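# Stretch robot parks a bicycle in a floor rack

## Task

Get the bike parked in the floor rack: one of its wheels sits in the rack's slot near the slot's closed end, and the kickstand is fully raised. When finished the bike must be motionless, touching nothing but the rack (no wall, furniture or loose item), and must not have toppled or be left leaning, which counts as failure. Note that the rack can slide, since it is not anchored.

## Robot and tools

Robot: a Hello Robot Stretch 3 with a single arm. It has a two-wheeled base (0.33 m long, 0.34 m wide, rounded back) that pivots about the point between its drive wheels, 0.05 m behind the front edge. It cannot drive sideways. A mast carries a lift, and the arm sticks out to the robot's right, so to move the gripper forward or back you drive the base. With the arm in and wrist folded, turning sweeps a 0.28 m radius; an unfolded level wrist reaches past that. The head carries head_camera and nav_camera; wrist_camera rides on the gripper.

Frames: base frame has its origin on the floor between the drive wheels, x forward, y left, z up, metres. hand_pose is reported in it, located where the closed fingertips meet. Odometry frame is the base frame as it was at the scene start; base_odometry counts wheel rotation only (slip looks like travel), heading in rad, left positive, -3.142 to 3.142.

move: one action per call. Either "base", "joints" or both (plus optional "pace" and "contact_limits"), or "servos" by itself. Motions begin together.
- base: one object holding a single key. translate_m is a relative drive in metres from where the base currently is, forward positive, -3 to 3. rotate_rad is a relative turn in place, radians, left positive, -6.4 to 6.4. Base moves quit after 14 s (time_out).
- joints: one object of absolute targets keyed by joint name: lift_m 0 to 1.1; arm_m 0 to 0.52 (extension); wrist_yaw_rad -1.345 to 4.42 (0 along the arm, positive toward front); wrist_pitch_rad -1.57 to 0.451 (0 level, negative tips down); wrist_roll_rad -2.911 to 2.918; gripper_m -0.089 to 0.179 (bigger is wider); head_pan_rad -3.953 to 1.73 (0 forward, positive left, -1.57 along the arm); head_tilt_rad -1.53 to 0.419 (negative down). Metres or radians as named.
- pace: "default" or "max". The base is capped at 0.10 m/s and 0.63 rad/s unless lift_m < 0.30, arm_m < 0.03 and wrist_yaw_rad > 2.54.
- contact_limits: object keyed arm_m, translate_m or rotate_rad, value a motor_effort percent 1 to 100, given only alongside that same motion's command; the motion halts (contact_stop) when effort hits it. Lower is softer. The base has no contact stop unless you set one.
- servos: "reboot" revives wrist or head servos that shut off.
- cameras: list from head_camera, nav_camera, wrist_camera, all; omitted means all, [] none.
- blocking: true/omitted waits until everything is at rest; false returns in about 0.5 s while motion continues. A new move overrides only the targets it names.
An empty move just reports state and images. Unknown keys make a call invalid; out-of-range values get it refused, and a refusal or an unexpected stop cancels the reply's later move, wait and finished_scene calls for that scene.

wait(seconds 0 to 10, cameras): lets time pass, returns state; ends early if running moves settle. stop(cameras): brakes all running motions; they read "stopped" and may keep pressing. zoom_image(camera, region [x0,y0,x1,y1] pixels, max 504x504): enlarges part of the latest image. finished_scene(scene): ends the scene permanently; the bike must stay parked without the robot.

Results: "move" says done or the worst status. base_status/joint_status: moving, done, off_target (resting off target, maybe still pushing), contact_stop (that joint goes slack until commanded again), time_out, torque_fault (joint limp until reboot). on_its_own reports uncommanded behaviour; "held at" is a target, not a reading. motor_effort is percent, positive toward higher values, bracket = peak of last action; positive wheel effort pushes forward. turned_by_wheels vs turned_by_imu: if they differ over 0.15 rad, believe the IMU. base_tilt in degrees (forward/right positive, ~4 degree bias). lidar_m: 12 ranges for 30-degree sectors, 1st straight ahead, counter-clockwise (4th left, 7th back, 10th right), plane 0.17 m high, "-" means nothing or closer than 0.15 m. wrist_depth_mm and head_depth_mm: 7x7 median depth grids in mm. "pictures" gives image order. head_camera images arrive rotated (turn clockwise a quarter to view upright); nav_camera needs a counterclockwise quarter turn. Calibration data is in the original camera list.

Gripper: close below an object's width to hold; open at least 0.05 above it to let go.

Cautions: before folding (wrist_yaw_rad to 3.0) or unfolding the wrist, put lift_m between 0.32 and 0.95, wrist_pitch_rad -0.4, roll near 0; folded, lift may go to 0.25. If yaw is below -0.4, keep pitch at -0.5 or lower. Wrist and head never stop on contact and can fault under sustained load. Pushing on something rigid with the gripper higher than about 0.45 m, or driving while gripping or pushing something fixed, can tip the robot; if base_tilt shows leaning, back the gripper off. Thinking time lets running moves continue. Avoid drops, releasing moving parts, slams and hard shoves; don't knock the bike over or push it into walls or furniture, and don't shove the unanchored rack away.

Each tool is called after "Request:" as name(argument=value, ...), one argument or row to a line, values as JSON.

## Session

Request:
move(
  joints={"head_tilt_rad":-0.5},
)

Request:
move(
  joints={"head_pan_rad":-1.57},
  cameras=["nav_camera","head_camera"],
)

Request:
move(
  joints={"head_pan_rad":1.57},
  cameras=["nav_camera","head_camera"],
)

Request:
move(
  joints={"head_pan_rad":-3.14},
  cameras=["nav_camera","head_camera"],
)

Scene clock: 0.87 s.
move: done
base_odometry: x=+0.000 y=+0.000 heading=+0.000
turned_by_wheels: +0.000
turned_by_imu: +0.000
base_tilt: forward=+2.3 right=-0.8
lidar_m: 2.11 1.12 0.71 0.65 0.65 0.80 1.59 1.63 2.02 1.44 1.81 2.32
head_depth_mm: 1996 2191 2371 2624 2199 1719 1413 / 1953 2113 2311 2503 2193 1712 1405 / 1921 2063 2248 2462 2162 1697 1399 / 1878 2039 2204 2399 2173 1690 1396 / 1852 2001 2158 2358 2136 1691 1397 / 1799 1946 2091 2298 2147 1686 1387 / 1792 1894 2081 2252 2131 1685 1381
base_status: not commanded
joint_positions: lift_m=+0.494 arm_m=+0.000 wrist_yaw_rad=+2.994 wrist_pitch_rad=-0.352 wrist_roll_rad=+0.000 gripper_m=+0.037 head_pan_rad=+0.000 head_tilt_rad=-0.493
joint_status: all done
measured_speeds: all 0
motor_effort: left_wheel=+1.2(1.4) right_wheel=+0.8(1.1) lift_m=+24.9(25.4) arm_m=-3.2(3.3) wrist_yaw_rad=-0.3(1.5) wrist_pitch_rad=+2.6(2.7) wrist_roll_rad=-0.1(0.3) gripper_m=+0.6(1.1) head_pan_rad=+0.3(0.8) head_tilt_rad=-3.1(4.8)
hand_pose: x=+0.0129 y=+0.0847 z=+0.5222 quat_wxyz=(+0.175, +0.703, +0.072, +0.685) (m; base frame)
wrist_depth_mm: 133 137 632 671 727 790 907 / 565 145 649 715 765 850 965 / 593 156 702 774 847 944 - / 631 170 726 825 884 - - / 686 726 193 828 149 908 850 / 720 765 200 138 126 749 743 / 761 768 235 684 665 630 635
pictures: head_camera (sideways), nav_camera (sideways), wrist_camera
camera_calibration:
head_camera: T_world_to_cam=[[-0.441246, -0.0228783, -0.897095, 1.18893], [0.0172626, 0.999274, -0.033975, 0.0454048], [0.89722, -0.0304775, -0.44053, 0.523874], [0, 0, 0, 1]] pos_world=[0.0537977, -0.00220459, 1.29891]
nav_camera: T_world_to_cam=[[0.460808, -0.0594137, 0.885509, -1.11482], [0.0048652, -0.997573, -0.0694644, 0.136915], [0.887486, 0.036318, -0.459401, 0.549061], [0, 0, 0, 1]] pos_world=[0.0257659, 0.0504068, 1.24893]
wrist_camera: T_world_to_cam=[[0.978944, -0.15796, -0.129295, 0.0840929], [-0.189739, -0.470536, -0.861739, 0.524587], [0.0752824, 0.868127, -0.4906, 0.344791], [0, 0, 0, 1]] pos_world=[-0.00874421, -0.0392021, 0.632085]

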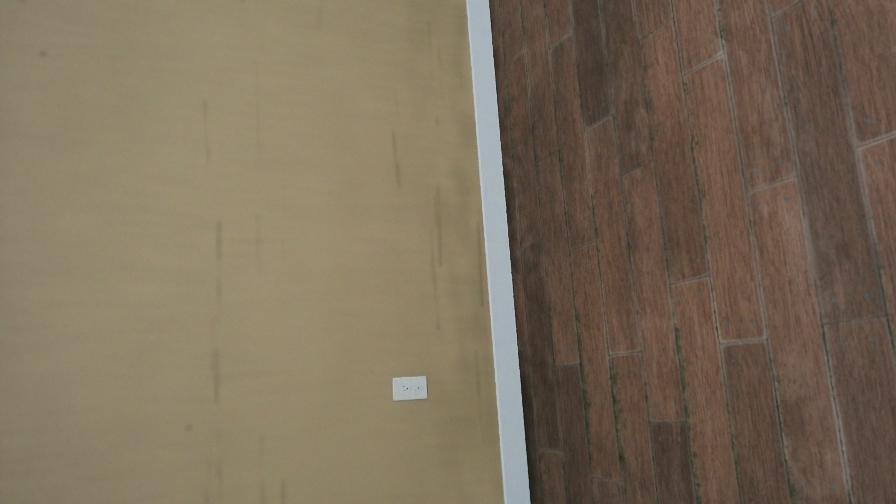

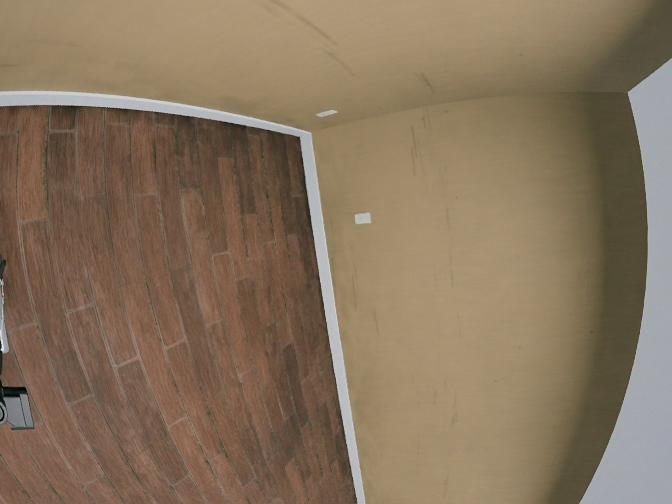

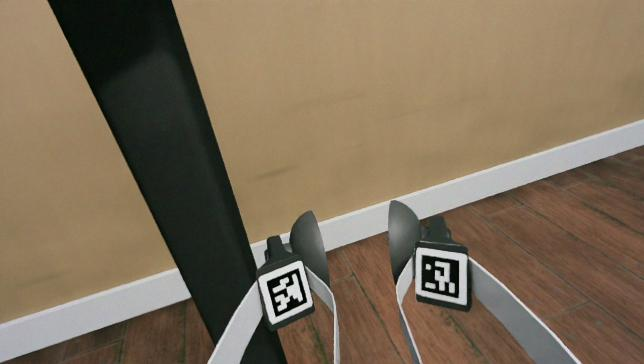

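Scene clock: 2.13 s.
move: done
base_odometry: x=+0.000 y=+0.000 heading=+0.000
turned_by_wheels: +0.000
turned_by_imu: +0.000
base_tilt: forward=+2.4 right=-0.8
lidar_m: 2.11 1.12 0.72 0.65 0.65 0.80 1.60 1.63 2.02 1.44 1.81 2.32
head_depth_mm: 3163 3250 3417 3010 2179 1722 1409 / 3812 - - 3015 2186 1711 1403 / 3752 - - 2961 2179 1690 1405 / 3721 - - 2941 2149 1699 1406 / 3639 - - 2928 2010 1686 1398 / 3587 3871 - 2751 1953 1691 1392 / 3598 3815 - 2075 2065 1684 1380
base_status: not commanded
joint_positions: lift_m=+0.494 arm_m=+0.000 wrist_yaw_rad=+2.994 wrist_pitch_rad=-0.352 wrist_roll_rad=+0.000 gripper_m=+0.037 head_pan_rad=-1.564 head_tilt_rad=-0.494
joint_status: all done
measured_speeds: all 0
motor_effort: left_wheel=+1.4(1.4) right_wheel=+0.7(1.3) lift_m=+24.6(25.0) arm_m=-5.1(5.1) wrist_yaw_rad=+0.6(1.4) wrist_pitch_rad=+2.5(2.6) wrist_roll_rad=-0.3(0.3) gripper_m=+0.0(1.3) head_pan_rad=-2.1(4.0) head_tilt_rad=-2.5(3.7)
hand_pose: x=+0.0129 y=+0.0847 z=+0.5222 quat_wxyz=(+0.175, +0.703, +0.072, +0.685) (m; base frame)
wrist_depth_mm: 134 136 624 672 723 794 868 / 565 144 655 723 777 848 956 / 603 155 697 761 834 944 - / 632 171 735 814 906 - - / 659 695 193 848 149 887 871 / 724 779 201 138 126 740 730 / 733 794 234 683 662 624 634
pictures: head_camera (sideways), nav_camera (sideways)
camera_calibration:
head_camera: T_world_to_cam=[[-0.0257306, 0.441471, -0.896906, 1.18615], [0.999364, -0.0107928, -0.0339823, 0.0394235], [-0.0246823, -0.897211, -0.440913, 0.529996], [0, 0, 0, 1]] pos_world=[0.00420358, -0.0477096, 1.29889]
nav_camera: T_world_to_cam=[[-0.0564333, -0.46156, 0.885312, -1.1114], [-0.997521, -0.0112795, -0.0694665, 0.143032], [0.0420488, -0.887037, -0.459779, 0.55471], [0, 0, 0, 1]] pos_world=[0.0566326, -0.0193173, 1.24892]

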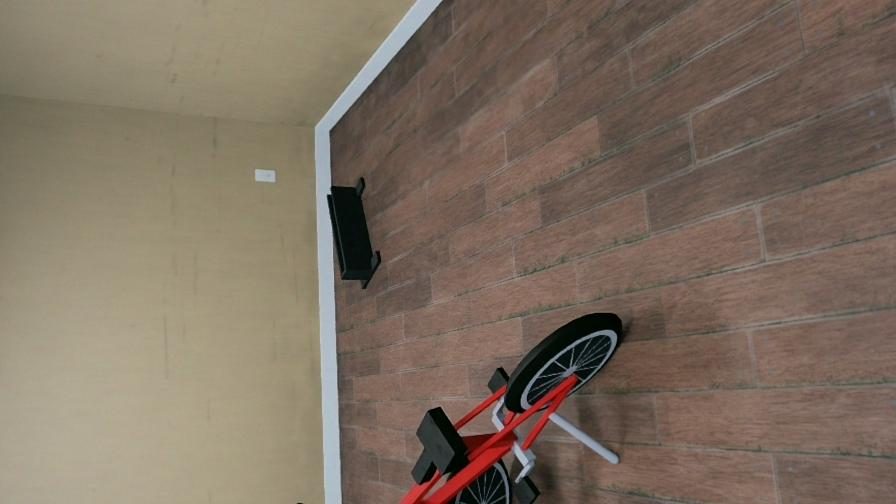

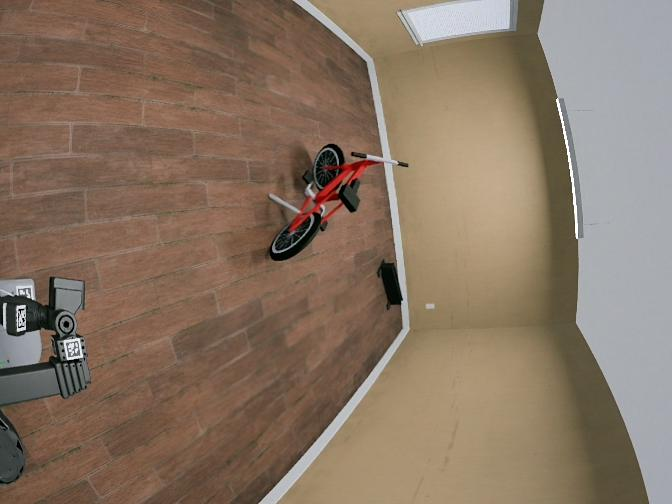

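Scene clock: 3.90 s.
move: done
base_odometry: x=+0.000 y=+0.000 heading=+0.000
turned_by_wheels: +0.000
turned_by_imu: +0.000
base_tilt: forward=+2.3 right=-0.8
lidar_m: 2.11 1.12 0.71 0.65 0.65 0.80 1.59 1.63 2.02 1.44 1.81 2.32
head_depth_mm: 580 629 688 759 842 947 1087 / 568 617 672 735 818 917 1043 / 557 603 657 720 794 889 1011 / 547 589 641 699 771 858 973 / 536 579 626 684 753 838 940 / 527 567 614 668 733 813 912 / 517 555 601 652 715 789 881
base_status: not commanded
joint_positions: lift_m=+0.494 arm_m=+0.000 wrist_yaw_rad=+2.994 wrist_pitch_rad=-0.352 wrist_roll_rad=+0.000 gripper_m=+0.037 head_pan_rad=+1.564 head_tilt_rad=-0.494
joint_status: all done
measured_speeds: all 0
motor_effort: left_wheel=+1.1(1.5) right_wheel=+1.0(1.2) lift_m=+23.7(24.6) arm_m=-7.5(7.8) wrist_yaw_rad=+0.0(1.5) wrist_pitch_rad=+2.1(2.8) wrist_roll_rad=+0.0(0.3) gripper_m=+0.5(1.2) head_pan_rad=+2.4(4.6) head_tilt_rad=-2.7(3.6)
hand_pose: x=+0.0129 y=+0.0847 z=+0.5222 quat_wxyz=(+0.175, +0.703, +0.072, +0.685) (m; base frame)
wrist_depth_mm: 134 137 617 662 719 787 885 / 544 145 644 713 767 858 934 / 600 155 701 767 849 948 - / 639 170 721 838 919 - - / 681 701 192 834 149 882 854 / 724 762 200 138 126 743 709 / 757 755 235 669 665 622 625
pictures: head_camera (sideways), nav_camera (sideways)
camera_calibration:
head_camera: T_world_to_cam=[[0.0200255, -0.441767, -0.896906, 1.18587], [-0.999141, 0.0237017, -0.0339823, 0.0516144], [0.0362705, 0.896817, -0.440913, 0.529624], [0, 0, 0, 1]] pos_world=[0.00861262, 0.0476811, 1.29889]
nav_camera: T_world_to_cam=[[0.0623911, 0.460793, 0.885312, -1.11213], [0.997583, -0.0016075, -0.0694665, 0.130862], [-0.0305865, 0.887506, -0.459779, 0.555154], [0, 0, 0, 1]] pos_world=[-0.0441788, 0.0199684, 1.24892]

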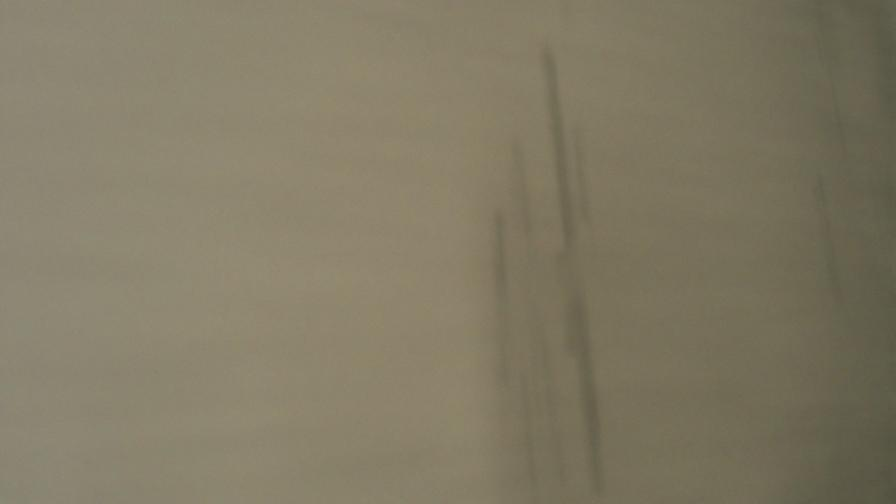

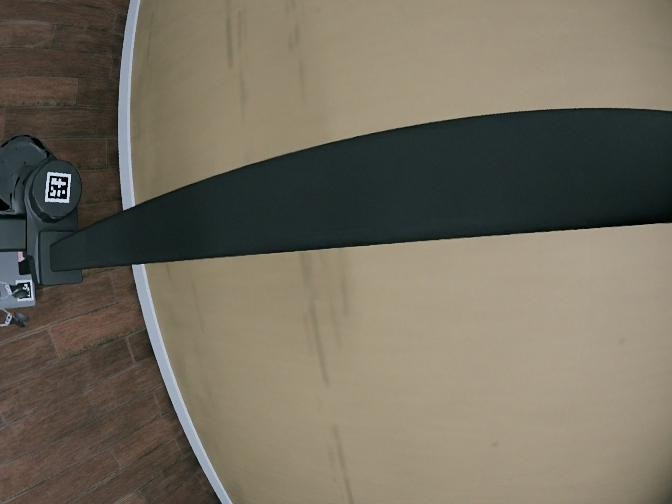

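Scene clock: 6.20 s.
move: done
base_odometry: x=+0.000 y=+0.000 heading=+0.000
turned_by_wheels: +0.000
turned_by_imu: -0.001
base_tilt: forward=+2.3 right=-0.9
lidar_m: 2.11 1.12 0.72 0.65 0.65 0.80 1.59 1.63 2.02 1.44 1.82 2.32
head_depth_mm: 1239 1264 1299 1330 1360 1396 1342 / 1470 1573 1630 1679 1717 1645 1402 / 1472 1607 1746 1904 2013 1713 1406 / 1459 1553 1705 1878 2015 1691 1393 / 1420 1525 1660 1815 1957 1679 1393 / 1386 1490 1614 1765 1924 1683 1384 / 1362 1462 1585 1716 1873 1679 1388
base_status: not commanded
joint_positions: lift_m=+0.494 arm_m=+0.000 wrist_yaw_rad=+2.994 wrist_pitch_rad=-0.352 wrist_roll_rad=+0.000 gripper_m=+0.037 head_pan_rad=-3.134 head_tilt_rad=-0.494
joint_status: all done
measured_speeds: all 0
motor_effort: left_wheel=+1.3(1.4) right_wheel=+0.8(1.2) lift_m=+22.9(23.6) arm_m=-10.9(11.4) wrist_yaw_rad=+0.8(1.2) wrist_pitch_rad=+2.5(2.8) wrist_roll_rad=-0.1(0.3) gripper_m=-0.6(1.5) head_pan_rad=-2.1(5.4) head_tilt_rad=-3.0(3.5)
hand_pose: x=+0.0129 y=+0.0847 z=+0.5221 quat_wxyz=(+0.175, +0.703, +0.072, +0.685) (m; base frame)
wrist_depth_mm: 134 136 607 679 730 802 877 / 551 144 659 699 789 843 934 / 589 155 698 769 826 923 - / 654 169 728 821 888 - - / 692 694 192 848 149 869 857 / 728 785 200 138 126 721 713 / 772 766 236 670 680 615 623
pictures: head_camera (sideways), nav_camera (sideways)
camera_calibration:
head_camera: T_world_to_cam=[[0.441598, 0.0260793, -0.896834, 1.18321], [-0.0100002, -0.999372, -0.0339852, 0.0455843], [-0.897157, 0.0239763, -0.44106, 0.535509], [0, 0, 0, 1]] pos_world=[-0.0416106, 0.00185887, 1.29888]
nav_camera: T_world_to_cam=[[-0.46175, 0.0560688, 0.885236, -1.10883], [-0.0120536, 0.997511, -0.0694673, 0.137022], [-0.886928, -0.0427468, -0.459925, 0.560567], [0, 0, 0, 1]] pos_world=[-0.0131688, -0.0505477, 1.24892]

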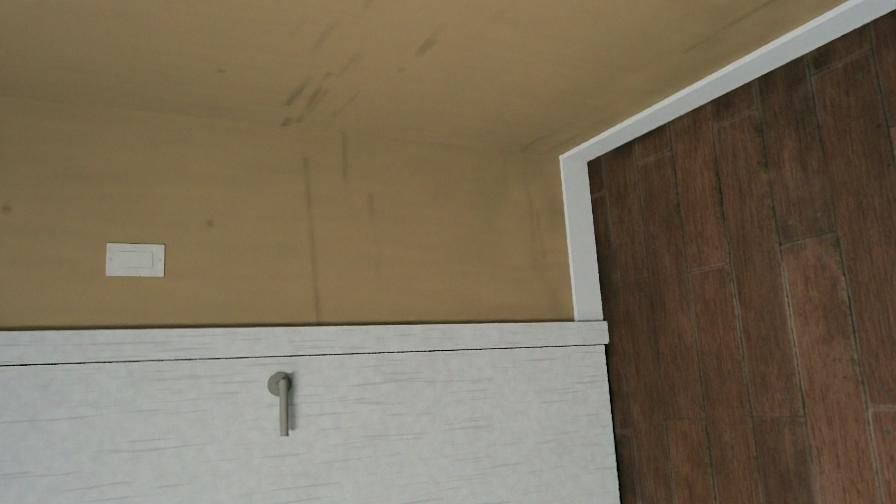

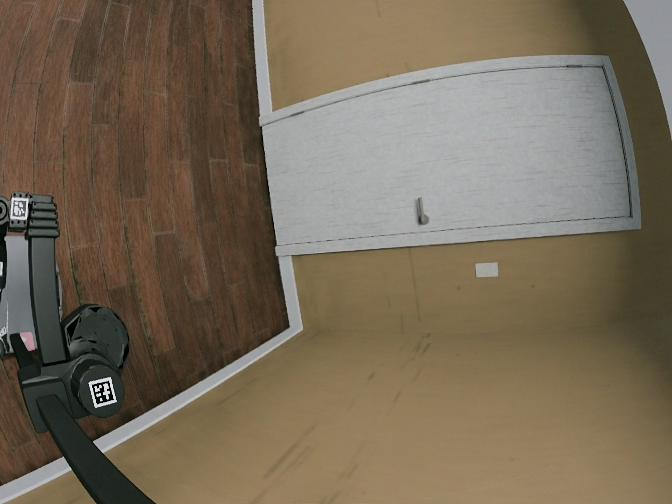

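Request:
move(
  joints={"head_pan_rad":-1.57,"head_tilt_rad":-0.35},
  cameras=["nav_camera","head_camera"],
)

Request:
zoom_image(
  camera="head_camera",
  region=[350, 130, 530, 310],
)

Scene clock: 42.83 s.
move: done
base_odometry: x=+0.000 y=+0.000 heading=+0.000
turned_by_wheels: +0.000
turned_by_imu: -0.001
base_tilt: forward=+2.3 right=-0.8
lidar_m: 2.10 1.12 0.71 0.65 0.65 0.80 1.60 1.63 2.01 1.44 1.81 2.32
head_depth_mm: 3180 3245 3250 3328 2680 1999 1583 / 3861 3972 - 3872 2722 1978 1580 / 3792 - - - 2728 1986 1586 / 3793 - - 3934 2699 1979 1580 / 3735 3942 - - 2649 1829 1572 / 3705 3805 - - 2635 1829 1554 / 3587 3784 - - 1968 1943 1567
base_status: not commanded
joint_positions: lift_m=+0.494 arm_m=+0.000 wrist_yaw_rad=+2.994 wrist_pitch_rad=-0.352 wrist_roll_rad=+0.000 gripper_m=+0.037 head_pan_rad=-1.576 head_tilt_rad=-0.359
joint_status: all done
measured_speeds: all 0
motor_effort: left_wheel=+1.1(1.4) right_wheel=+1.0(1.2) lift_m=+22.6(23.2) arm_m=-17.5(17.6) wrist_yaw_rad=-0.2(1.6) wrist_pitch_rad=+2.1(2.7) wrist_roll_rad=+0.0(0.3) gripper_m=+0.4(1.1) head_pan_rad=+2.9(3.9) head_tilt_rad=+3.6(7.0)
hand_pose: x=+0.0129 y=+0.0847 z=+0.5221 quat_wxyz=(+0.175, +0.703, +0.072, +0.685) (m; base frame)
wrist_depth_mm: 134 137 622 662 706 814 851 / 564 145 653 700 781 880 980 / 598 154 703 773 848 920 - / 638 170 728 823 912 - - / 694 710 191 860 149 893 836 / 699 784 200 138 126 750 720 / 745 773 237 694 681 614 649
pictures: head_camera (sideways), nav_camera (sideways)
camera_calibration:
head_camera: T_world_to_cam=[[-0.0213348, 0.317496, -0.948019, 1.25283], [0.999156, -0.0265077, -0.0313631, 0.0360206], [-0.0350875, -0.947889, -0.316663, 0.368366], [0, 0, 0, 1]] pos_world=[0.00366371, -0.0476448, 1.30549]
nav_camera: T_world_to_cam=[[-0.0610581, -0.338031, 0.939152, -1.18163], [-0.997629, -0.00925433, -0.0681909, 0.141384], [0.0317419, -0.941089, -0.336665, 0.394562], [0, 0, 0, 1]] pos_world=[0.056377, -0.0268009, 1.25221]

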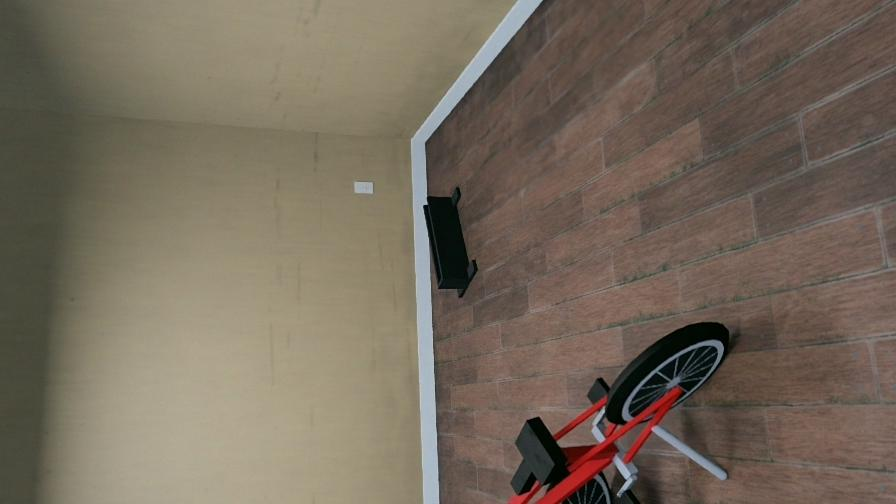

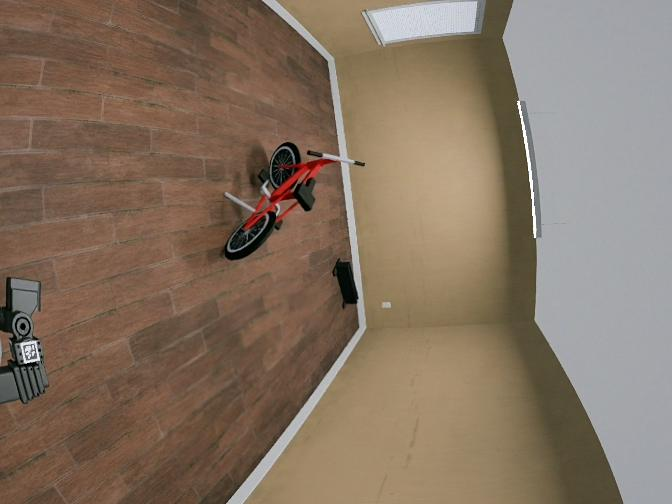

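Scaled by 2.800 from the camera's 896x504 image, which has a finer 1280x720 frame.

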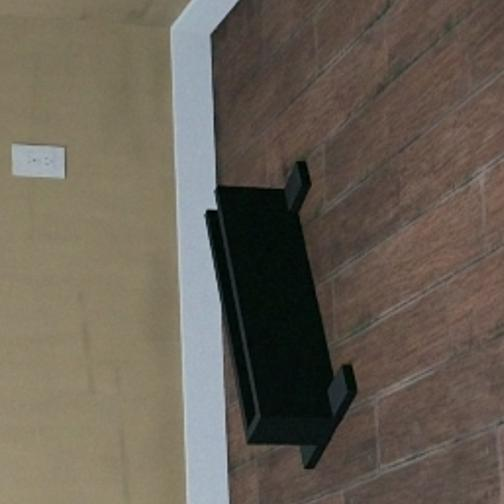

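Request:
move(
  base={"rotate_rad":-1.876},
  joints={"lift_m":0.28,"head_pan_rad":0.4,"head_tilt_rad":-0.6},
  pace="max",
  cameras=["nav_camera","head_camera"],
)

Scene clock: 114.40 s.
move: done
base_odometry: x=+0.000 y=+0.000 heading=-1.876
turned_by_wheels: -1.876
turned_by_imu: -1.861
base_tilt: forward=+2.3 right=-0.8
lidar_m: 2.46 1.44 2.83 2.16 2.07 0.87 0.66 0.65 0.68 0.98 1.61 1.72
head_depth_mm: 3772 3913 3514 2505 1928 1577 1323 / 3693 - 3514 2502 1912 1564 1319 / 3723 - 3392 2474 1938 1561 1314 / 3693 - 3417 2432 1847 1559 1309 / 3610 - 3414 1911 1881 1535 1305 / 3581 3942 3401 2110 1888 1547 1300 / 3591 3927 3210 2324 1864 1530 1290
base_status: done
joint_positions: lift_m=+0.280 arm_m=+0.000 wrist_yaw_rad=+2.994 wrist_pitch_rad=-0.353 wrist_roll_rad=+0.000 gripper_m=+0.037 head_pan_rad=+0.395 head_tilt_rad=-0.593
joint_status: all done
measured_speeds: all 0
motor_effort: left_wheel=+4.3(13.9) right_wheel=-3.7(9.2) lift_m=+27.4(27.4) arm_m=-17.0(19.1) wrist_yaw_rad=+0.1(1.5) wrist_pitch_rad=+2.3(3.1) wrist_roll_rad=-0.1(0.3) gripper_m=-0.3(1.5) head_pan_rad=+3.1(6.2) head_tilt_rad=-3.3(8.1)
hand_pose: x=+0.0129 y=+0.0846 z=+0.3075 quat_wxyz=(+0.176, +0.703, +0.073, +0.685) (m; base frame)
wrist_depth_mm: 136 137 - - - - - / - 144 - - - - - / - 156 - - 948 856 828 / - 170 763 817 751 710 672 / 775 684 192 596 150 584 559 / 628 598 200 138 126 490 480 / 527 514 125 281 432 405 412
pictures: head_camera (sideways), nav_camera (sideways)
camera_calibration:
head_camera: T_world_to_cam=[[-0.478895, -0.224181, -0.848765, 1.12613], [-0.371366, 0.927807, -0.0355232, 0.0497866], [0.795454, 0.298191, -0.527575, 0.637755], [0, 0, 0, 1]] pos_world=[0.050483, 0.0160918, 1.29405]
nav_camera: T_world_to_cam=[[0.527433, 0.15525, 0.835291, -1.04973], [0.381542, -0.921727, -0.069604, 0.13479], [0.759105, 0.35541, -0.545384, 0.661719], [0, 0, 0, 1]] pos_world=[-0.0000787958, 0.0520289, 1.24711]

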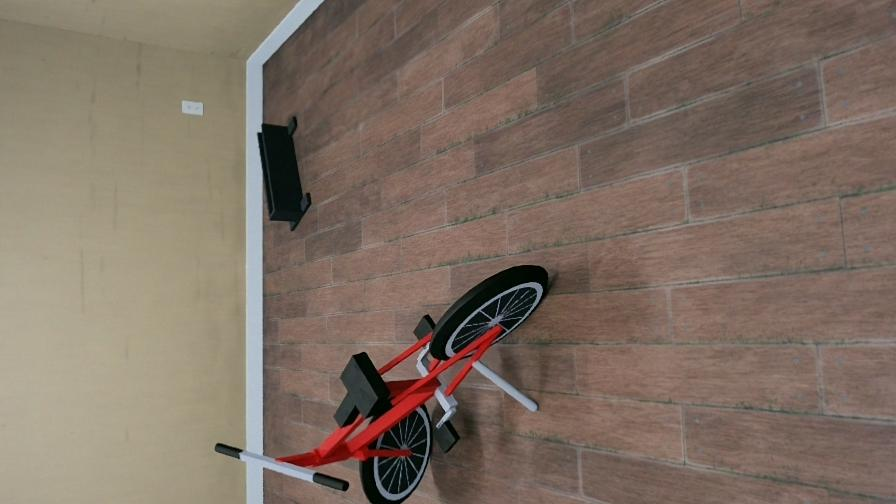

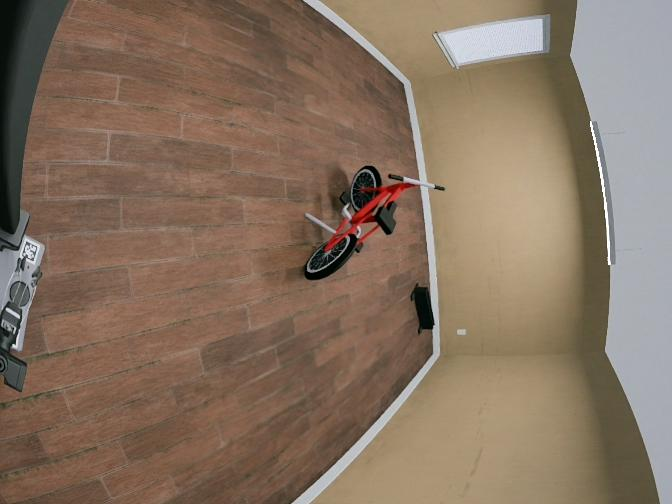

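Request:
move(
  base={"translate_m":1.95},
  joints={"head_pan_rad":0.0,"head_tilt_rad":-0.6},
  pace="max",
  cameras=["nav_camera","head_camera"],
)

Scene clock: 132.97 s.
move: done
base_odometry: x=-0.586 y=-1.860 heading=-1.876
turned_by_wheels: +0.000
turned_by_imu: +0.005
base_tilt: forward=+2.3 right=-0.8
lidar_m: 1.18 2.36 2.50 1.12 0.76 0.75 2.43 2.38 1.03 0.79 0.77 0.82
head_depth_mm: 934 991 1049 1113 1183 1269 1279 / 1051 1122 1199 1277 1377 1458 1325 / 1207 1307 1397 1509 1648 1562 1319 / 1420 1540 1664 1856 1843 1552 1309 / 1709 1884 2083 2267 1909 1546 1303 / 2061 2310 2557 2407 1871 1556 1302 / 2032 2234 2457 2382 1861 1538 1295
base_status: done
joint_positions: lift_m=+0.280 arm_m=+0.000 wrist_yaw_rad=+2.994 wrist_pitch_rad=-0.353 wrist_roll_rad=+0.000 gripper_m=+0.037 head_pan_rad=+0.005 head_tilt_rad=-0.594
joint_status: all done
measured_speeds: all 0
motor_effort: left_wheel=+1.9(13.4) right_wheel=+1.0(8.4) lift_m=+24.3(28.8) arm_m=-1.1(12.6) wrist_yaw_rad=-0.1(1.4) wrist_pitch_rad=+2.5(3.2) wrist_roll_rad=+0.0(0.3) gripper_m=+0.6(1.5) head_pan_rad=-2.4(3.3) head_tilt_rad=-3.1(7.2)
hand_pose: x=+0.0129 y=+0.0846 z=+0.3075 quat_wxyz=(+0.176, +0.703, +0.073, +0.685) (m; base frame)
wrist_depth_mm: 136 137 - - - - - / 678 145 - - - - - / 673 155 - - 974 893 845 / - 169 761 797 753 719 677 / 680 681 193 586 149 583 549 / 631 581 200 138 126 484 479 / 526 513 125 280 434 400 419
pictures: head_camera (sideways), nav_camera (sideways)
camera_calibration:
head_camera: T_world_to_cam=[[-0.528608, -0.0257506, -0.848475, 1.12606], [0.00834943, 0.999334, -0.0355308, 0.0474801], [0.848825, -0.0258662, -0.528041, 0.638036], [0, 0, 0, 1]] pos_world=[0.0532656, -0.00194837, 1.29403]
nav_camera: T_world_to_cam=[[0.547361, -0.0564408, 0.834991, -1.04946], [0.00331448, -0.997569, -0.0696029, 0.137096], [0.83689, 0.0408655, -0.545844, 0.661843], [0, 0, 0, 1]] pos_world=[0.0200908, 0.0504835, 1.2471]

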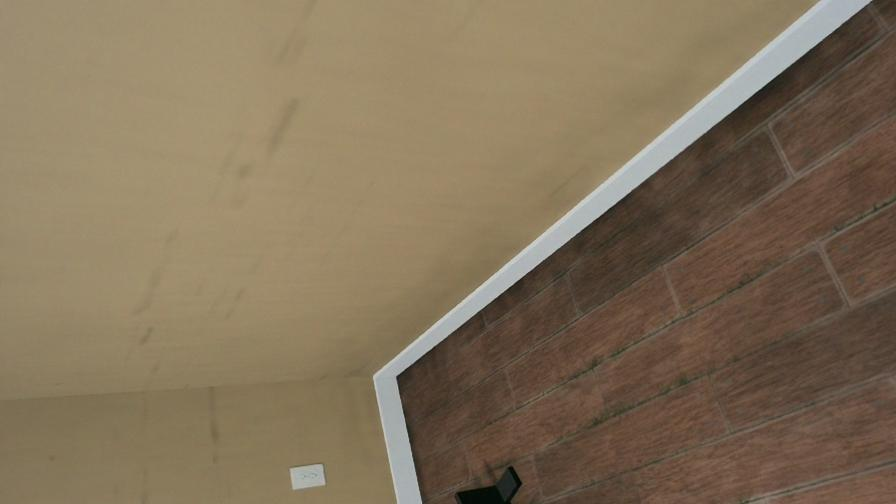

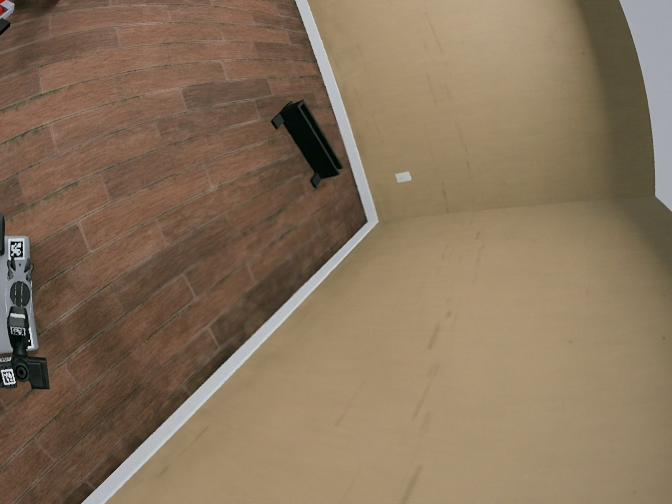

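Request:
move(
  base={"rotate_rad":0.379},
  pace="max",
  cameras=[],
)

Request:
move(
  base={"translate_m":1.38},
  joints={"head_pan_rad":-1.57,"head_tilt_rad":-0.9},
  pace="max",
  cameras=[],
)

Request:
move(
  base={"rotate_rad":1.95},
  pace="max",
)

Scene clock: 147.13 s.
move: done
base_odometry: x=-0.586 y=-1.860 heading=-1.497
turned_by_wheels: +0.379
turned_by_imu: +0.374
base_tilt: forward=+2.3 right=-0.8
lidar_m: 2.32 2.40 1.12 0.80 0.77 2.53 2.38 1.20 0.83 0.77 0.79 1.02
head_depth_mm: 1792 1830 1856 1894 1815 1564 1325 / 2108 2259 2440 2301 1921 1566 1309 / 2098 2297 2560 2476 1905 1556 1311 / 2098 2307 2533 2360 1910 1558 1315 / 2050 2243 2506 2179 1886 1541 1307 / 2027 2219 2469 2412 1877 1532 1303 / 2028 2205 2425 2401 1867 1536 1298
base_status: done
joint_positions: lift_m=+0.280 arm_m=+0.000 wrist_yaw_rad=+2.994 wrist_pitch_rad=-0.353 wrist_roll_rad=+0.000 gripper_m=+0.037 head_pan_rad=+0.005 head_tilt_rad=-0.594
joint_status: not commanded
measured_speeds: all 0
motor_effort: left_wheel=-0.8(8.9) right_wheel=+5.0(11.4) lift_m=+27.7(27.7) arm_m=+4.6(4.6) wrist_yaw_rad=+0.2(1.1) wrist_pitch_rad=+2.8(3.1) wrist_roll_rad=+0.0(0.3) gripper_m=+0.4(1.5) head_pan_rad=-2.4(2.9) head_tilt_rad=-3.1(3.7)
hand_pose: x=+0.0129 y=+0.0846 z=+0.3075 quat_wxyz=(+0.176, +0.703, +0.073, +0.685) (m; base frame)
wrist_depth_mm: 136 137 973 - - - - / - 144 886 - - - - / - 156 902 - 940 915 839 / - 170 777 801 759 713 663 / 753 681 192 594 148 587 557 / 622 608 202 138 126 487 470 / 537 512 125 278 433 410 417
pictures: none
No camera images: "cameras" was empty.

Scene clock: 153.10 s.
move: done
base_odometry: x=-0.484 y=-3.236 heading=-1.497
turned_by_wheels: +0.000
turned_by_imu: +0.004
base_tilt: forward=+2.3 right=-0.8
lidar_m: 0.99 1.01 1.32 3.03 1.52 1.69 3.65 1.03 0.71 0.67 0.68 0.89
head_depth_mm: 615 710 844 1033 1330 1310 1175 / 609 703 831 1018 1302 1311 1168 / 603 699 819 1000 1281 1306 1156 / 599 689 814 984 1254 1296 1157 / 593 684 802 969 1230 1285 1151 / 588 673 790 958 1205 1293 1151 / 582 669 783 942 1181 1277 1148
base_status: done
joint_positions: lift_m=+0.280 arm_m=+0.000 wrist_yaw_rad=+2.994 wrist_pitch_rad=-0.353 wrist_roll_rad=+0.000 gripper_m=+0.037 head_pan_rad=-1.565 head_tilt_rad=-0.889
joint_status: all done
measured_speeds: all 0
motor_effort: left_wheel=-1.0(9.8) right_wheel=+5.2(12.9) lift_m=+27.3(28.4) arm_m=+7.7(8.0) wrist_yaw_rad=+0.2(1.7) wrist_pitch_rad=+3.0(3.1) wrist_roll_rad=-0.1(0.3) gripper_m=+0.5(1.4) head_pan_rad=-1.5(3.9) head_tilt_rad=-5.1(8.2)
hand_pose: x=+0.0129 y=+0.0846 z=+0.3075 quat_wxyz=(+0.176, +0.703, +0.073, +0.685) (m; base frame)
wrist_depth_mm: 136 136 - - - - - / - 145 - - - - - / - 155 - - 992 959 829 / - 169 764 796 751 493 429 / 776 678 192 584 149 512 410 / 645 589 200 138 126 487 436 / 526 513 125 279 433 404 415
pictures: none
No camera images: "cameras" was empty.

Scene clock: 155.40 s.
move: done
base_odometry: x=-0.484 y=-3.236 heading=+0.453
turned_by_wheels: +1.950
turned_by_imu: +1.929
base_tilt: forward=+2.3 right=-0.8
lidar_m: 1.72 1.51 1.80 1.27 0.76 0.67 0.67 0.79 0.99 0.99 1.18 2.13
head_depth_mm: 866 983 1133 1341 1495 1324 1174 / 887 1012 1174 1397 1486 1290 1169 / 913 1047 1212 1448 1488 1207 1165 / 938 1074 1257 1525 1468 1181 1162 / 964 1111 1309 1589 1468 1204 1159 / 988 1146 1354 1609 1461 1217 1130 / 1020 1180 1419 1636 1460 1280 1142
base_status: done
joint_positions: lift_m=+0.280 arm_m=+0.000 wrist_yaw_rad=+2.994 wrist_pitch_rad=-0.353 wrist_roll_rad=+0.000 gripper_m=+0.037 head_pan_rad=-1.565 head_tilt_rad=-0.889
joint_status: not commanded
measured_speeds: all 0
motor_effort: left_wheel=-1.5(9.4) right_wheel=+5.0(14.9) lift_m=+27.4(27.9) arm_m=-4.2(8.4) wrist_yaw_rad=+0.0(1.5) wrist_pitch_rad=+2.5(3.2) wrist_roll_rad=+0.3(0.3) gripper_m=-0.4(1.6) head_pan_rad=-1.6(2.6) head_tilt_rad=-5.5(5.7)
hand_pose: x=+0.0129 y=+0.0846 z=+0.3075 quat_wxyz=(+0.176, +0.703, +0.073, +0.685) (m; base frame)
wrist_depth_mm: 653 137 - - - - - / 654 145 - - - - - / 687 155 - - 977 901 837 / 698 170 771 792 745 713 668 / 692 684 193 589 149 588 552 / 611 593 201 137 126 484 471 / 534 519 125 283 436 409 419
pictures: head_camera (sideways), nav_camera (sideways), wrist_camera
camera_calibration:
head_camera: T_world_to_cam=[[-0.027287, 0.75284, -0.657638, 0.874257], [0.999273, 0.00302153, -0.0380034, 0.0446403], [-0.0266234, -0.658197, -0.752375, 0.935186], [0, 0, 0, 1]] pos_world=[0.00414588, -0.0427743, 1.28025]
nav_camera: T_world_to_cam=[[-0.054924, -0.766905, 0.639406, -0.790872], [-0.997686, 0.016449, -0.0659708, 0.138447], [0.0400757, -0.641549, -0.766034, 0.953114], [0, 0, 0, 1]] pos_world=[0.056492, 0.00266766, 1.24494]
wrist_camera: T_world_to_cam=[[0.978926, -0.158082, -0.129283, 0.0563405], [-0.18986, -0.471345, -0.861271, 0.339467], [0.0752148, 0.867666, -0.491425, 0.239878], [0, 0, 0, 1]] pos_world=[-0.00874423, -0.0392213, 0.417539]

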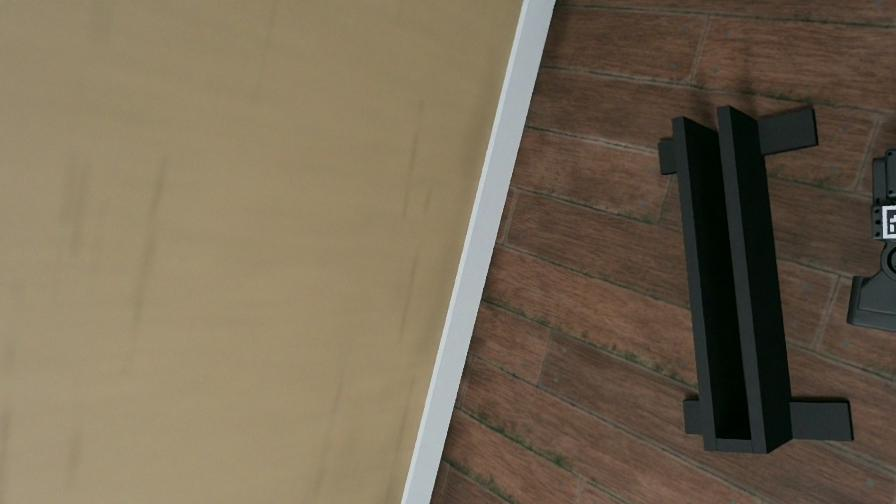

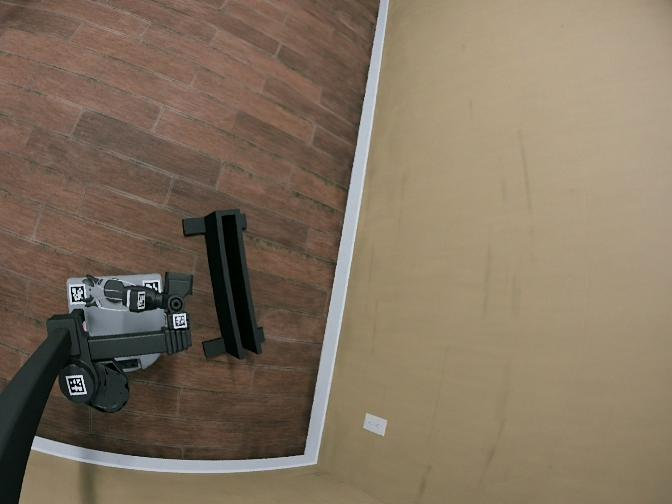

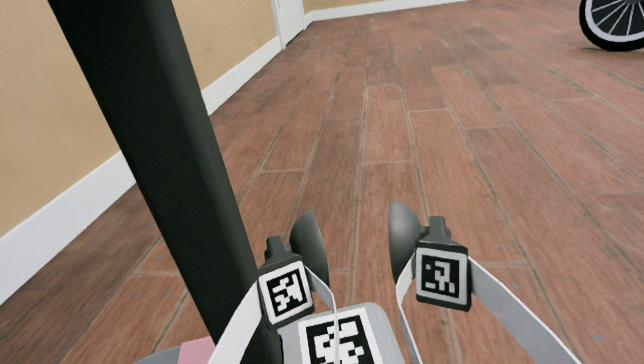

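Request:
move(
  base={"translate_m":0.022},
  joints={"lift_m":0.5,"wrist_pitch_rad":-0.4},
  cameras=[],
)

Request:
move(
  joints={"wrist_yaw_rad":0.0},
  pace="max",
  cameras=[],
)

Request:
move(
  joints={"wrist_pitch_rad":-1.56,"wrist_roll_rad":-1.676,"arm_m":0.317,"gripper_m":0.08,"lift_m":0.40},
)

Scene clock: 215.30 s.
move: done
base_odometry: x=-0.464 y=-3.227 heading=+0.453
turned_by_wheels: +0.000
turned_by_imu: -0.001
base_tilt: forward=+2.3 right=-0.8
lidar_m: 1.70 1.49 1.77 1.31 0.78 0.69 0.69 0.82 1.00 1.00 1.18 2.14
head_depth_mm: 869 985 1144 1356 1493 1316 1167 / 895 1020 1186 1410 1485 1270 1152 / 917 1052 1224 1462 1475 1207 500 / 941 1083 1269 1534 1479 1212 528 / 967 1114 1325 1587 1483 1234 559 / 999 1151 1366 1614 1461 1211 1131 / 1021 1193 1428 1633 1453 1281 1150
base_status: done
joint_positions: lift_m=+0.500 arm_m=+0.000 wrist_yaw_rad=+2.994 wrist_pitch_rad=-0.412 wrist_roll_rad=+0.000 gripper_m=+0.037 head_pan_rad=-1.565 head_tilt_rad=-0.889
joint_status: all done
measured_speeds: all 0
motor_effort: left_wheel=+0.9(6.0) right_wheel=+5.8(9.4) lift_m=+28.6(30.3) arm_m=-16.8(19.1) wrist_yaw_rad=+0.4(1.5) wrist_pitch_rad=+2.6(3.9) wrist_roll_rad=+0.0(0.3) gripper_m=+1.0(1.6) head_pan_rad=-1.7(2.7) head_tilt_rad=-5.4(6.0)
hand_pose: x=+0.0119 y=+0.0777 z=+0.5140 quat_wxyz=(+0.196, +0.701, +0.093, +0.680) (m; base frame)
wrist_depth_mm: 665 139 - - - - - / 694 147 - - - - - / 727 158 - - - - - / 704 178 - - - 954 962 / 726 875 201 836 148 837 803 / 710 805 212 135 127 704 687 / 696 736 256 664 642 601 609
pictures: none
No camera images: "cameras" was empty.

Scene clock: 217.13 s.
move: done
base_odometry: x=-0.464 y=-3.227 heading=+0.453
turned_by_wheels: +0.000
turned_by_imu: +0.000
base_tilt: forward=+2.3 right=-0.8
lidar_m: 1.71 1.49 1.78 1.30 0.78 0.69 0.69 0.82 1.00 1.00 1.18 2.14
head_depth_mm: 871 985 1142 1351 1497 1318 1172 / 897 1014 1180 1399 1495 1267 1150 / 912 1051 1221 1465 1478 1207 499 / 938 1083 1273 1539 1479 1155 564 / 968 1125 1323 1598 1464 1191 1152 / 998 1152 1373 1605 1462 1214 1128 / 1026 1192 1425 1633 1456 1285 1147
base_status: not commanded
joint_positions: lift_m=+0.500 arm_m=+0.000 wrist_yaw_rad=+0.002 wrist_pitch_rad=-0.412 wrist_roll_rad=+0.000 gripper_m=+0.037 head_pan_rad=-1.565 head_tilt_rad=-0.889
joint_status: all done
measured_speeds: all 0
motor_effort: left_wheel=+1.0(1.2) right_wheel=+5.3(6.2) lift_m=+28.0(29.0) arm_m=-15.3(17.0) wrist_yaw_rad=-1.9(5.7) wrist_pitch_rad=+1.8(2.9) wrist_roll_rad=-0.2(0.3) gripper_m=+0.3(1.6) head_pan_rad=-2.1(3.1) head_tilt_rad=-4.8(5.9)
hand_pose: x=-0.0211 y=-0.3701 z=+0.5140 quat_wxyz=(+0.693, +0.146, -0.692, -0.144) (m; base frame)
wrist_depth_mm: - - 768 723 686 646 604 / - - - 774 740 693 660 / - - - - - 756 697 / - - - 971 921 830 755 / - - 994 854 150 815 784 / 895 840 808 135 126 695 686 / 740 732 673 653 654 455 606
pictures: none
No camera images: "cameras" was empty.

Scene clock: 220.67 s.
move: done
base_odometry: x=-0.464 y=-3.227 heading=+0.453
turned_by_wheels: +0.000
turned_by_imu: -0.001
base_tilt: forward=+2.3 right=-0.8
lidar_m: 1.70 1.50 1.77 1.31 0.79 0.69 0.69 0.82 1.00 1.00 1.18 2.14
head_depth_mm: 870 989 1142 1364 1495 1305 1170 / 894 1017 1182 1413 1487 1263 1170 / 917 1053 1228 1474 819 699 618 / 942 1084 1278 1540 808 1158 1161 / 973 1119 1308 1582 1467 1185 1151 / 997 1152 1370 1625 1456 1211 1127 / 1023 1192 1435 1643 1445 1286 1142
base_status: not commanded
joint_positions: lift_m=+0.400 arm_m=+0.317 wrist_yaw_rad=+0.000 wrist_pitch_rad=-1.547 wrist_roll_rad=-1.671 gripper_m=+0.080 head_pan_rad=-1.565 head_tilt_rad=-0.889
joint_status: all done
joint sent to its limit — wrist_pitch_rad, lower limit.
measured_speeds: all 0
motor_effort: left_wheel=+0.8(1.2) right_wheel=+5.8(6.2) lift_m=+24.8(27.2) arm_m=+18.4(20.2) wrist_yaw_rad=+1.2(1.7) wrist_pitch_rad=-2.1(4.2) wrist_roll_rad=-1.4(6.4) gripper_m=+0.0(79.0) head_pan_rad=-2.1(2.8) head_tilt_rad=-5.1(6.1)
hand_pose: x=-0.0213 y=-0.4440 z=+0.2820 quat_wxyz=(+0.714, +0.698, +0.036, +0.035) (m; base frame)
wrist_depth_mm: 417 416 411 404 411 403 409 / 428 432 419 410 419 412 409 / 342 434 433 419 427 425 426 / 329 446 440 434 432 433 438 / 317 462 450 448 287 159 446 / 321 474 130 460 322 120 464 / 327 495 469 471 453 468 471
pictures: head_camera (sideways), nav_camera (sideways), wrist_camera
camera_calibration:
head_camera: T_world_to_cam=[[-0.0272874, 0.75284, -0.657638, 0.874257], [0.999273, 0.00302201, -0.0380034, 0.0446403], [-0.0266231, -0.658197, -0.752375, 0.935186], [0, 0, 0, 1]] pos_world=[0.0041459, -0.0427743, 1.28025]
nav_camera: T_world_to_cam=[[-0.0549236, -0.766905, 0.639405, -0.790872], [-0.997686, 0.0164485, -0.0659707, 0.138447], [0.040076, -0.641549, -0.766034, 0.953114], [0, 0, 0, 1]] pos_world=[0.056492, 0.00266768, 1.24494]
wrist_camera: T_world_to_cam=[[-0.0267469, -0.999586, -0.0105562, -0.425588], [-0.985928, 0.0246353, 0.165345, -0.0244033], [-0.165017, 0.0148302, -0.986179, 0.444275], [0, 0, 0, 1]] pos_world=[0.0378697, -0.431399, 0.437677]

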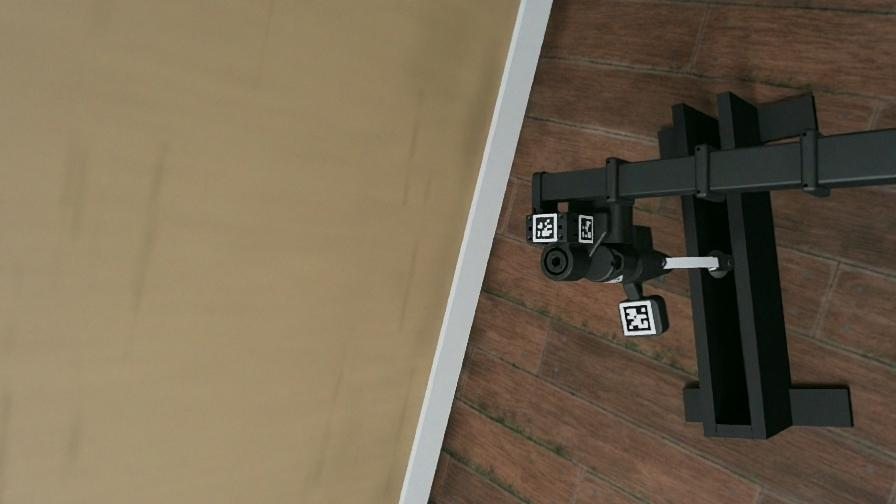

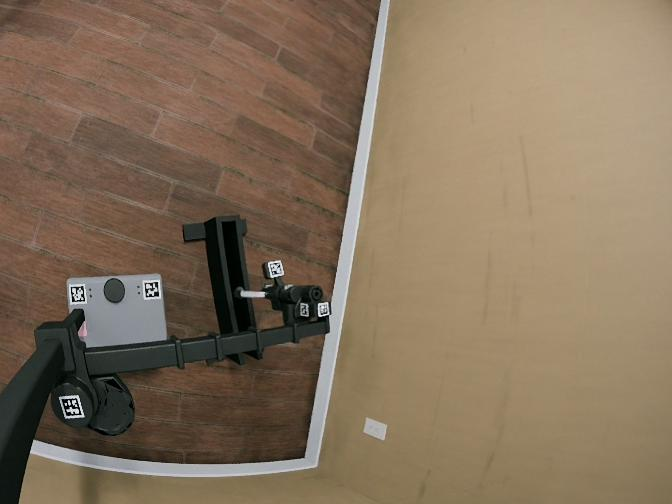

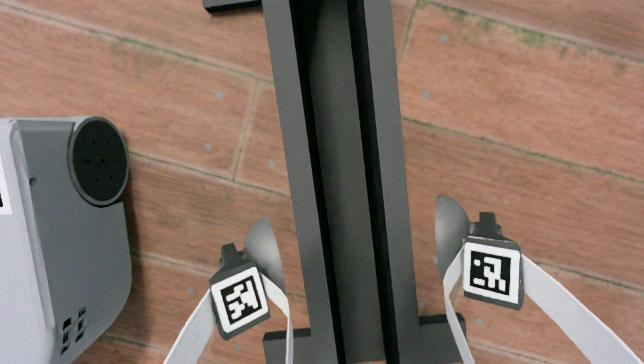

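Request:
zoom_image(
  camera="head_camera",
  region=[600, 80, 880, 450],
)

Request:
zoom_image(
  camera="wrist_camera",
  region=[200, 0, 500, 364],
)

Scaled by 1.362 from the camera's 896x504 image, which has a finer 1280x720 frame.

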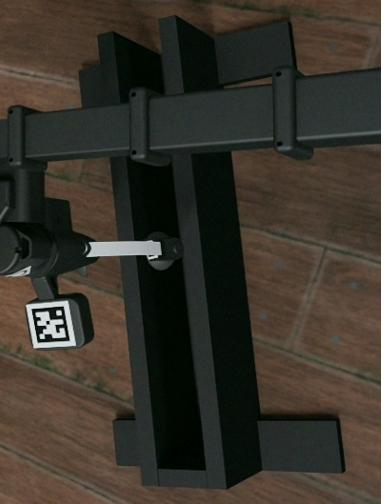

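Scaled by 1.385.

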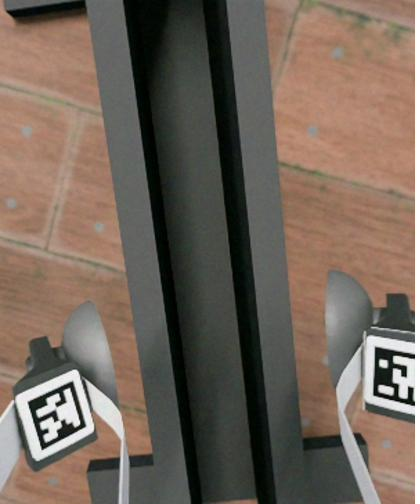

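Request:
zoom_image(
  camera="head_camera",
  region=[660, 230, 860, 450],
)

Request:
zoom_image(
  camera="wrist_camera",
  region=[250, 100, 450, 300],
)

Scaled by 2.291 from the camera's 896x504 image, which has a finer 1280x720 frame.

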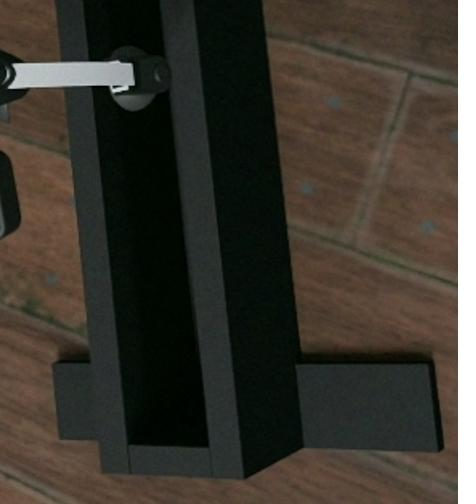

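Scaled by 2.520.

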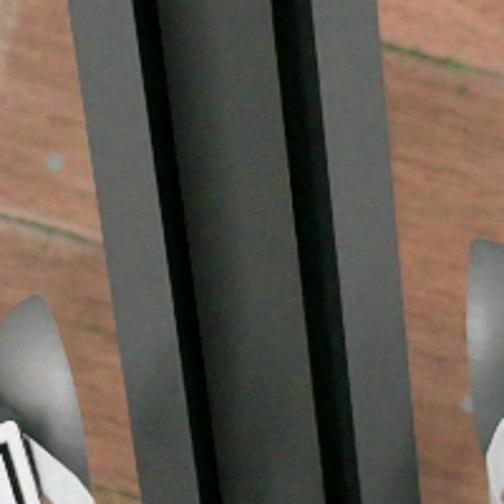

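Request:
move(
  joints={"arm_m":0.285,"lift_m":0.335},
  cameras=["wrist_camera","head_camera"],
)

Request:
zoom_image(
  camera="head_camera",
  region=[660, 180, 860, 400],
)

Scene clock: 292.40 s.
move: done
base_odometry: x=-0.464 y=-3.227 heading=+0.453
turned_by_wheels: +0.000
turned_by_imu: -0.001
base_tilt: forward=+2.3 right=-0.8
lidar_m: 1.70 1.49 1.77 1.31 0.79 0.69 0.69 0.82 1.00 1.00 1.18 2.14
head_depth_mm: 868 994 1148 1358 1485 1312 1170 / 894 1020 1182 1414 1485 1273 1159 / 921 1053 1227 1465 1491 784 679 / 943 1081 1272 1538 1476 990 1157 / 971 1116 1324 1580 1462 1169 1147 / 1002 1152 1371 1607 1458 1215 1131 / 1023 1200 1432 1646 1461 1279 1142
base_status: not commanded
joint_positions: lift_m=+0.335 arm_m=+0.285 wrist_yaw_rad=+0.000 wrist_pitch_rad=-1.547 wrist_roll_rad=-1.671 gripper_m=+0.080 head_pan_rad=-1.565 head_tilt_rad=-0.889
joint_status: all done
measured_speeds: all 0
motor_effort: left_wheel=+1.0(1.2) right_wheel=+5.7(6.0) lift_m=+22.9(25.9) arm_m=-18.7(20.2) wrist_yaw_rad=+0.1(1.7) wrist_pitch_rad=-1.6(2.6) wrist_roll_rad=-1.4(1.8) gripper_m=+0.1(1.6) head_pan_rad=-1.7(2.5) head_tilt_rad=-4.8(6.0)
hand_pose: x=-0.0213 y=-0.4120 z=+0.2170 quat_wxyz=(+0.714, +0.698, +0.036, +0.035) (m; base frame)
wrist_depth_mm: 355 356 353 343 244 346 342 / 369 359 356 354 265 355 350 / 307 376 371 213 287 358 361 / 290 382 381 370 316 373 368 / 288 390 387 384 382 159 378 / 288 400 130 394 393 120 389 / 289 366 134 408 397 396 400
pictures: head_camera (sideways), wrist_camera
camera_calibration:
head_camera: T_world_to_cam=[[-0.0272877, 0.75284, -0.657638, 0.874257], [0.999273, 0.00302237, -0.0380034, 0.0446403], [-0.0266229, -0.658196, -0.752375, 0.935186], [0, 0, 0, 1]] pos_world=[0.00414592, -0.0427743, 1.28025]
wrist_camera: T_world_to_cam=[[-0.0267129, -0.999585, -0.0107817, -0.394174], [-0.985929, 0.0245644, 0.165351, -0.0144774], [-0.165018, 0.015047, -0.986176, 0.379793], [0, 0, 0, 1]] pos_world=[0.0378695, -0.39937, 0.372687]

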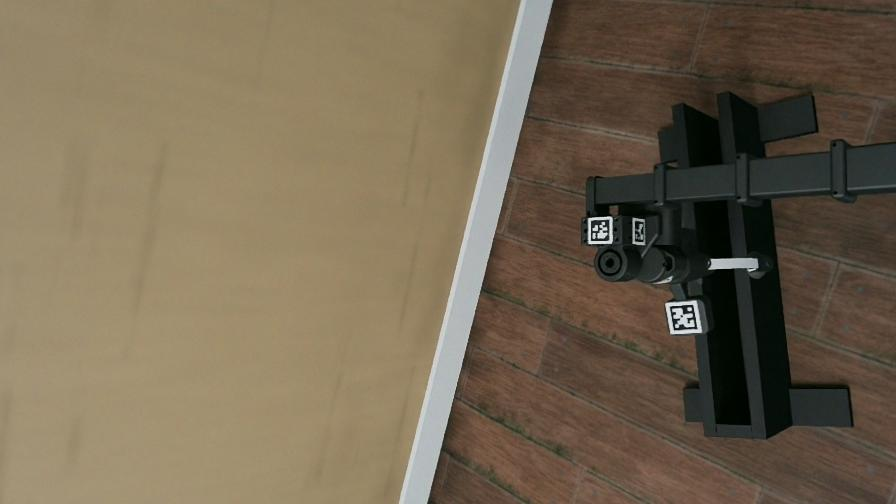

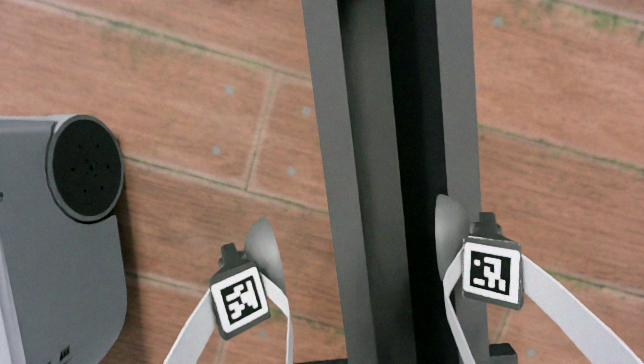

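Scaled by 2.291 from the camera's 896x504 image, which has a finer 1280x720 frame.

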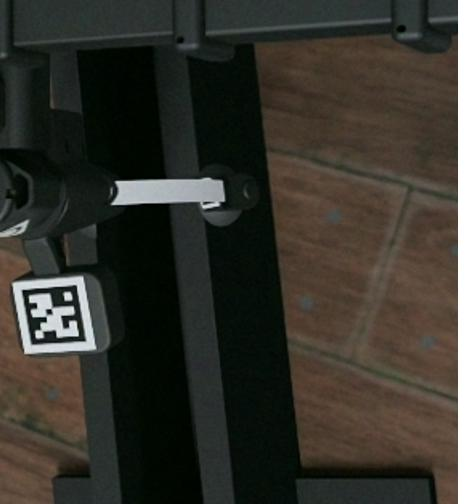

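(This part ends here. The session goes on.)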